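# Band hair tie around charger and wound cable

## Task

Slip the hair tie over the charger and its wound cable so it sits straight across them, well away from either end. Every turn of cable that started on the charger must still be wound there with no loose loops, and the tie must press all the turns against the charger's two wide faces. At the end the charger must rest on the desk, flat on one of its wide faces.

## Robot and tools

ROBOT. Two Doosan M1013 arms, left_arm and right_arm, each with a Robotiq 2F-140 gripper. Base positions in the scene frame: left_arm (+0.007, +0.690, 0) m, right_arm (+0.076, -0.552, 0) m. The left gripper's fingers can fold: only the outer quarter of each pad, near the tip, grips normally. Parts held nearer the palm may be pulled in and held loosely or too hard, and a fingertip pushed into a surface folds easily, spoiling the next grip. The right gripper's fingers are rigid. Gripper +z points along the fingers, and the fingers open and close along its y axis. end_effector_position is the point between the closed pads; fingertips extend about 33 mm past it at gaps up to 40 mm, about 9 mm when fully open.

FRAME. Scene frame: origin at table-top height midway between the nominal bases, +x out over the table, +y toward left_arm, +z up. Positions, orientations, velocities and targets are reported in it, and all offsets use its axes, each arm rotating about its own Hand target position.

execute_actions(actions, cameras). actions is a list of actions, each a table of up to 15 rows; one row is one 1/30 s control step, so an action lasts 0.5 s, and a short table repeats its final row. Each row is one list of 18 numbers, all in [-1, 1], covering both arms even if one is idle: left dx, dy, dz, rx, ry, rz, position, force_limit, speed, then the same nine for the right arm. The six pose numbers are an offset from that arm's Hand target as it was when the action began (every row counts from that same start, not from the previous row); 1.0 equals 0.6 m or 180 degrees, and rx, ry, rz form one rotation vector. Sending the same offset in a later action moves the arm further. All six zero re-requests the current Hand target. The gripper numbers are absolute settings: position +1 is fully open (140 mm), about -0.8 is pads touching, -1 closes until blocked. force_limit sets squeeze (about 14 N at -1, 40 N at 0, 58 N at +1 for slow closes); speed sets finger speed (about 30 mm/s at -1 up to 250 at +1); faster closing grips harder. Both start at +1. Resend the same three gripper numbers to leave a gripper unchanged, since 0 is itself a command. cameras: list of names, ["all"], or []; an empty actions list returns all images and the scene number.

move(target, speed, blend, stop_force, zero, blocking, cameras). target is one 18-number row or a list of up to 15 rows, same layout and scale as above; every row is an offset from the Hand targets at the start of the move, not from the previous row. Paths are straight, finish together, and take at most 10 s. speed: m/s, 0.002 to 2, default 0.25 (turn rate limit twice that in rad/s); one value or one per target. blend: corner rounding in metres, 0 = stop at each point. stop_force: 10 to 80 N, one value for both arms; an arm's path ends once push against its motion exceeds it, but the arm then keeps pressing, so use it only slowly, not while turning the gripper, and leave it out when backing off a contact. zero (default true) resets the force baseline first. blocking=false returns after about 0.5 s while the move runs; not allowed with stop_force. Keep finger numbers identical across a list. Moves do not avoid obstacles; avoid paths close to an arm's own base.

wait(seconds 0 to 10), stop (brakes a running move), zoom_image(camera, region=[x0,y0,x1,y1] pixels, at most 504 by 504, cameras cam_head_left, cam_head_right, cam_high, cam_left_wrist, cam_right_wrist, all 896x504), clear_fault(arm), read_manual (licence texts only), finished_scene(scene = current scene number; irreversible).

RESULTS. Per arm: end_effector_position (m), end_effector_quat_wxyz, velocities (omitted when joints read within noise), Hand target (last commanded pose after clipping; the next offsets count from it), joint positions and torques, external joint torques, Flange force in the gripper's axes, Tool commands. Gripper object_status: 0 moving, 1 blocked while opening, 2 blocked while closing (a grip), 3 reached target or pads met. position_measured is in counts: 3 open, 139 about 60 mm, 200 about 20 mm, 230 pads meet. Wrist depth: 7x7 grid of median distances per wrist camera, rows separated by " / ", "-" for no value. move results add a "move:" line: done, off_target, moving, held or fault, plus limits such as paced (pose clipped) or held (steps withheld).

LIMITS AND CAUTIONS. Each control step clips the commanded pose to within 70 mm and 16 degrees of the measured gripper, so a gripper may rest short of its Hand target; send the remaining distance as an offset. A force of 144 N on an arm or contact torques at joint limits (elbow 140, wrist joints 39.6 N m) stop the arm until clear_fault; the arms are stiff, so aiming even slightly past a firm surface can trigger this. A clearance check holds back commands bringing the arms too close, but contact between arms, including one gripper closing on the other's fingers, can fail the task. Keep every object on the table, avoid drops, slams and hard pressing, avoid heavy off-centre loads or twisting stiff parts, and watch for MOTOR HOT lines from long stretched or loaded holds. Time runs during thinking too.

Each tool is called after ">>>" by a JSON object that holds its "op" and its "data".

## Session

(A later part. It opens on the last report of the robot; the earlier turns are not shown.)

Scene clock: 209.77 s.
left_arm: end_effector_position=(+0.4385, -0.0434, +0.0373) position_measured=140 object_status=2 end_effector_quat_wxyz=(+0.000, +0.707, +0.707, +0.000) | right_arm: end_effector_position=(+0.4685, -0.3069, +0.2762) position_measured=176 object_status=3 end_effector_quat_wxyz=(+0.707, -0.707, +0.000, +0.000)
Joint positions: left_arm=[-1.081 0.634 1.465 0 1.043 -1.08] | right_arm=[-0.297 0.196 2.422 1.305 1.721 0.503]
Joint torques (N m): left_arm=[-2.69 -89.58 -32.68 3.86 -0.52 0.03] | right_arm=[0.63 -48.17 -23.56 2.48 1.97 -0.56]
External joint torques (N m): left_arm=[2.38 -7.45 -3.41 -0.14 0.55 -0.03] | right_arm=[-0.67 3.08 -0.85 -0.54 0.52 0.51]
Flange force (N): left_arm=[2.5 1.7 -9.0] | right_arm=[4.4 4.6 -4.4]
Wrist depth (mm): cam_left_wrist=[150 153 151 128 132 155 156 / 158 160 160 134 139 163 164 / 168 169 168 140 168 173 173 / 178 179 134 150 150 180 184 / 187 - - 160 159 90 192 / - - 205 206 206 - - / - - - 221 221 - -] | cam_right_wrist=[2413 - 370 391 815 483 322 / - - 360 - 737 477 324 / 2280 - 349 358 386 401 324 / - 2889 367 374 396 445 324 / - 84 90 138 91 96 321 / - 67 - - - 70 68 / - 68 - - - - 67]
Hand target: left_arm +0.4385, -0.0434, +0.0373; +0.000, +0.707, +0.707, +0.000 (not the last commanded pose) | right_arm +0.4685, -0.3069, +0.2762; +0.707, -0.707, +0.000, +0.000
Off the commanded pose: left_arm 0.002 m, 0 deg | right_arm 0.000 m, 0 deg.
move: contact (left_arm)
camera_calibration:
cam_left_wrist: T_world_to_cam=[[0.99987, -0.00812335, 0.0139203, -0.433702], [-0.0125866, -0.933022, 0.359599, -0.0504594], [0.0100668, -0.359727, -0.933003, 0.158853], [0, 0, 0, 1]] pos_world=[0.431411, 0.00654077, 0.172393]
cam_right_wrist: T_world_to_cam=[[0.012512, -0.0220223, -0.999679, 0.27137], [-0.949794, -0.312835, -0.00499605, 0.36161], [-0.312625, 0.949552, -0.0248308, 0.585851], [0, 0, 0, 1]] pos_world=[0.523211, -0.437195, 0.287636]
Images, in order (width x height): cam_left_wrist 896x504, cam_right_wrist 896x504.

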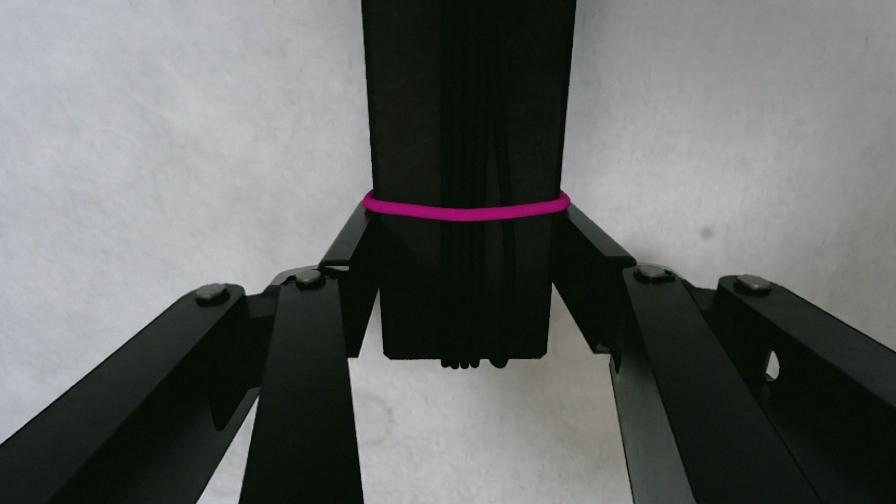

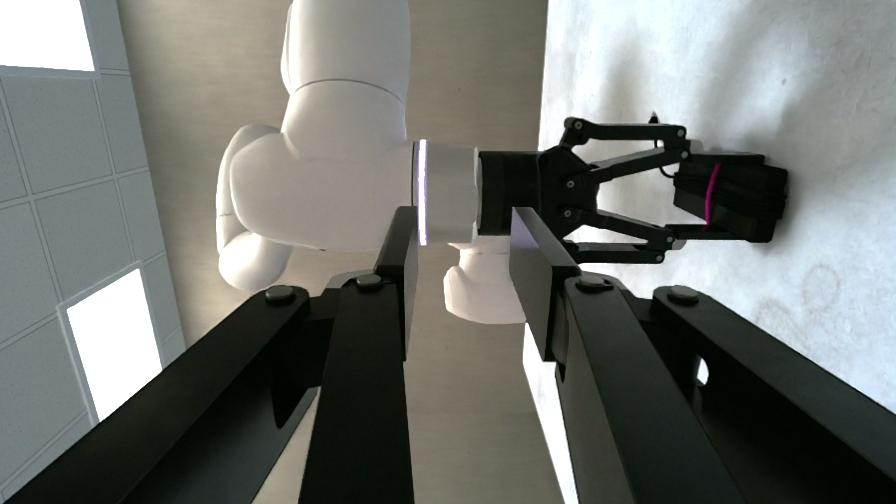

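>>> {"op": "move", "data": {"target": [0,0,0,0,0,0,0.2,0.3,-1,0,0,0,0,0,0,-0.37,-0.3,-1]}}

>>> {"op": "move", "data": {"target": [0,0.0833,0.25,0,0,0,0.2,0.3,-1,0,0,0,0,0,0,-0.37,-0.3,-1], "speed": 0.15, "cameras": ["cam_left_wrist","cam_right_wrist","cam_head_right"]}}

>>> {"op": "zoom_image", "data": {"camera": "cam_left_wrist", "region": [310, 60, 600, 400]}}

>>> {"op": "zoom_image", "data": {"camera": "cam_right_wrist", "region": [600, 80, 840, 280]}}

Scene clock: 213.47 s.
left_arm: end_effector_position=(+0.4385, -0.0433, +0.0373) position_measured=104 object_status=0 end_effector_quat_wxyz=(+0.000, +0.707, +0.707, +0.000) | right_arm: end_effector_position=(+0.4685, -0.3069, +0.2762) position_measured=176 object_status=3 end_effector_quat_wxyz=(+0.707, -0.707, +0.000, +0.000)
Joint positions: left_arm=[-1.081 0.634 1.465 0 1.043 -1.08] | right_arm=[-0.297 0.196 2.422 1.305 1.721 0.503]
Joint torques (N m): left_arm=[-2.73 -98.65 -37.34 3.98 -0.22 0.07] | right_arm=[0.26 -47.52 -23.64 2.52 2.05 -0.52]
External joint torques (N m): left_arm=[2.76 2.06 1.52 -0.28 0.26 -0.07] | right_arm=[-0.25 2.6 -0.76 -0.58 0.43 0.47]
Flange force (N): left_arm=[2.0 2.5 2.3] | right_arm=[4.0 3.8 -3.2]
Wrist depth (mm): cam_left_wrist=[150 152 151 127 152 155 156 / 158 160 161 133 139 163 163 / 167 168 168 140 168 172 174 / 177 178 141 150 153 179 183 / - - 189 159 165 90 - / - - 204 206 206 - - / - - 219 221 224 - -] | cam_right_wrist=[- - 367 - 809 485 323 / - - 361 388 727 447 322 / - - 350 358 385 383 323 / - 675 365 374 400 423 324 / - - 90 1104 91 96 323 / - 67 - - - 70 68 / - 68 - - - - 66]
Hand target: left_arm +0.4385, -0.0434, +0.0373; +0.000, +0.707, +0.707, +0.000 | right_arm +0.4685, -0.3069, +0.2762; +0.707, -0.707, +0.000, +0.000
Off the commanded pose: left_arm 0.000 m, 0 deg | right_arm 0.000 m, 0 deg.
move: done

Scene clock: 214.93 s.
left_arm: end_effector_position=(+0.4385, +0.0066, +0.1872) position_measured=104 object_status=3 end_effector_quat_wxyz=(+0.000, +0.707, +0.707, +0.000) | right_arm: end_effector_position=(+0.4685, -0.3069, +0.2762) position_measured=176 object_status=3 end_effector_quat_wxyz=(+0.707, -0.707, +0.000, +0.000)
Joint positions: left_arm=[-1.052 0.469 1.441 0 1.233 -1.05] | right_arm=[-0.297 0.196 2.422 1.305 1.721 0.503]
Joint torques (N m): left_arm=[-2.93 -84.96 -40.58 4.35 -0.12 0.04] | right_arm=[0.61 -47.46 -23.61 2.48 1.94 -0.59]
External joint torques (N m): left_arm=[2.68 -0.84 1.27 -0.3 0.15 -0.04] | right_arm=[-0.64 2.46 -0.8 -0.53 0.55 0.54]
Flange force (N): left_arm=[5.1 0.6 0.7] | right_arm=[3.7 3.2 -4.1]
Wrist depth (mm): cam_left_wrist=[287 287 289 290 290 292 295 / 300 302 303 299 308 309 310 / 318 320 321 298 324 325 326 / 337 336 141 326 165 340 347 / - - 357 362 366 90 - / - - 385 390 390 - - / - - 416 417 416 - -] | cam_right_wrist=[1854 423 - - 804 480 323 / - 407 - 427 831 483 324 / 407 394 413 437 826 467 324 / - 735 845 445 656 518 321 / - - 90 136 91 96 321 / - 67 - - - 70 68 / - 68 - - - - 67]
Hand target: left_arm +0.4385, +0.0066, +0.1873; +0.000, +0.707, +0.707, +0.000 | right_arm +0.4685, -0.3069, +0.2762; +0.707, -0.707, +0.000, +0.000
Off the commanded pose: left_arm 0.000 m, 0 deg | right_arm 0.000 m, 0 deg.
move: done
camera_calibration:
cam_left_wrist: T_world_to_cam=[[0.99987, -0.00812335, 0.0139203, -0.435382], [-0.0125866, -0.933022, 0.359599, -0.0577121], [0.0100668, -0.359727, -0.933003, 0.316696], [0, 0, 0, 1]] pos_world=[0.431411, 0.0565408, 0.322293]
cam_right_wrist: T_world_to_cam=[[0.012512, -0.0220223, -0.999679, 0.27137], [-0.949794, -0.312835, -0.00499605, 0.36161], [-0.312625, 0.949552, -0.0248308, 0.585851], [0, 0, 0, 1]] pos_world=[0.523211, -0.437195, 0.287636]
Images, in order (width x height): cam_head_right 896x504, cam_left_wrist 896x504, cam_right_wrist 896x504.

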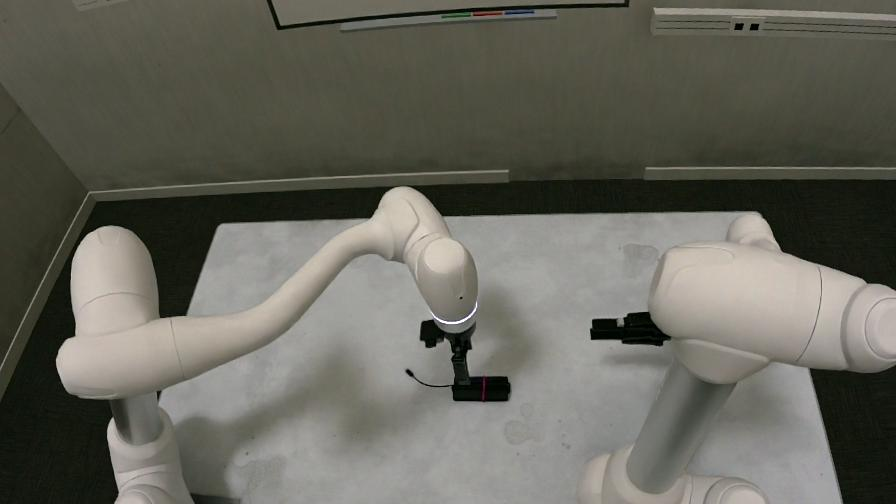

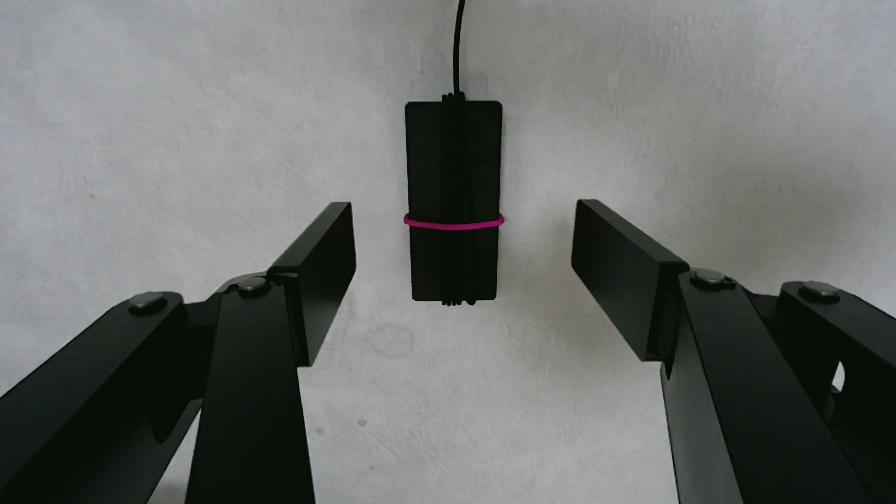

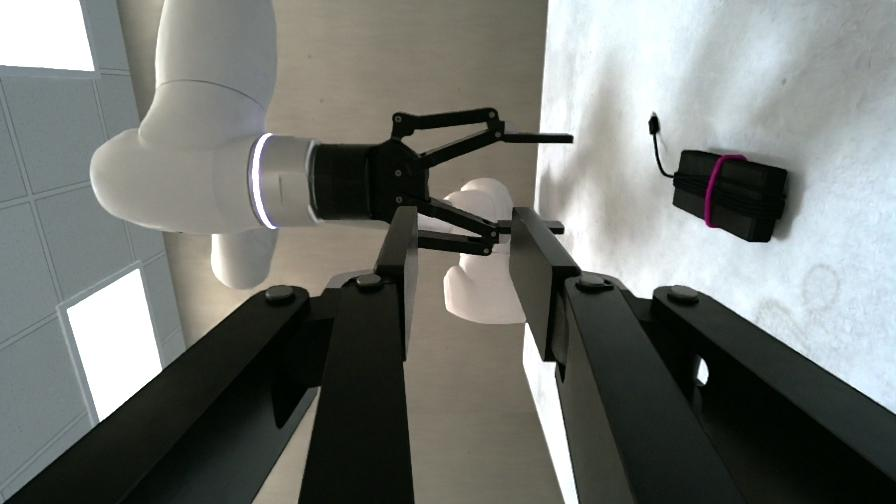

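Scaled by 1.482 from the camera's 896x504 image, which has a finer 1280x720 frame.

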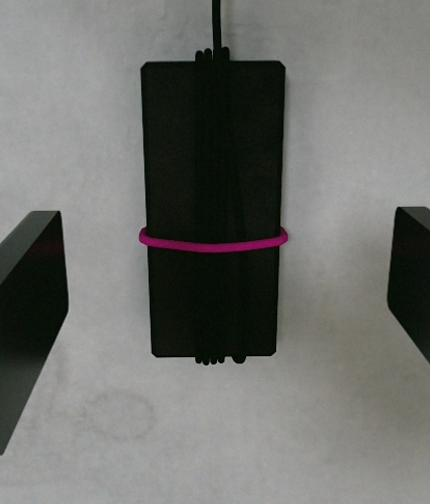

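Scaled by 2.100 from the camera's 896x504 image, which has a finer 1280x720 frame.

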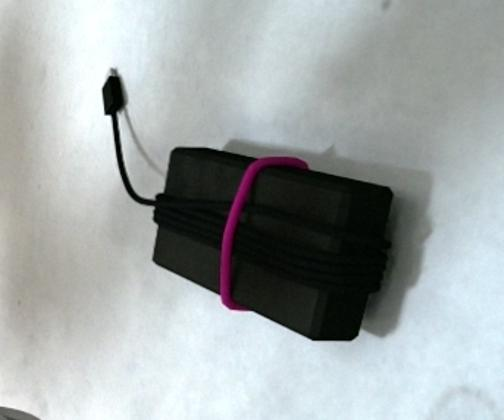

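>>> {"op": "finished_scene", "data": {"scene": 2}}

The scene is finished: the task was done.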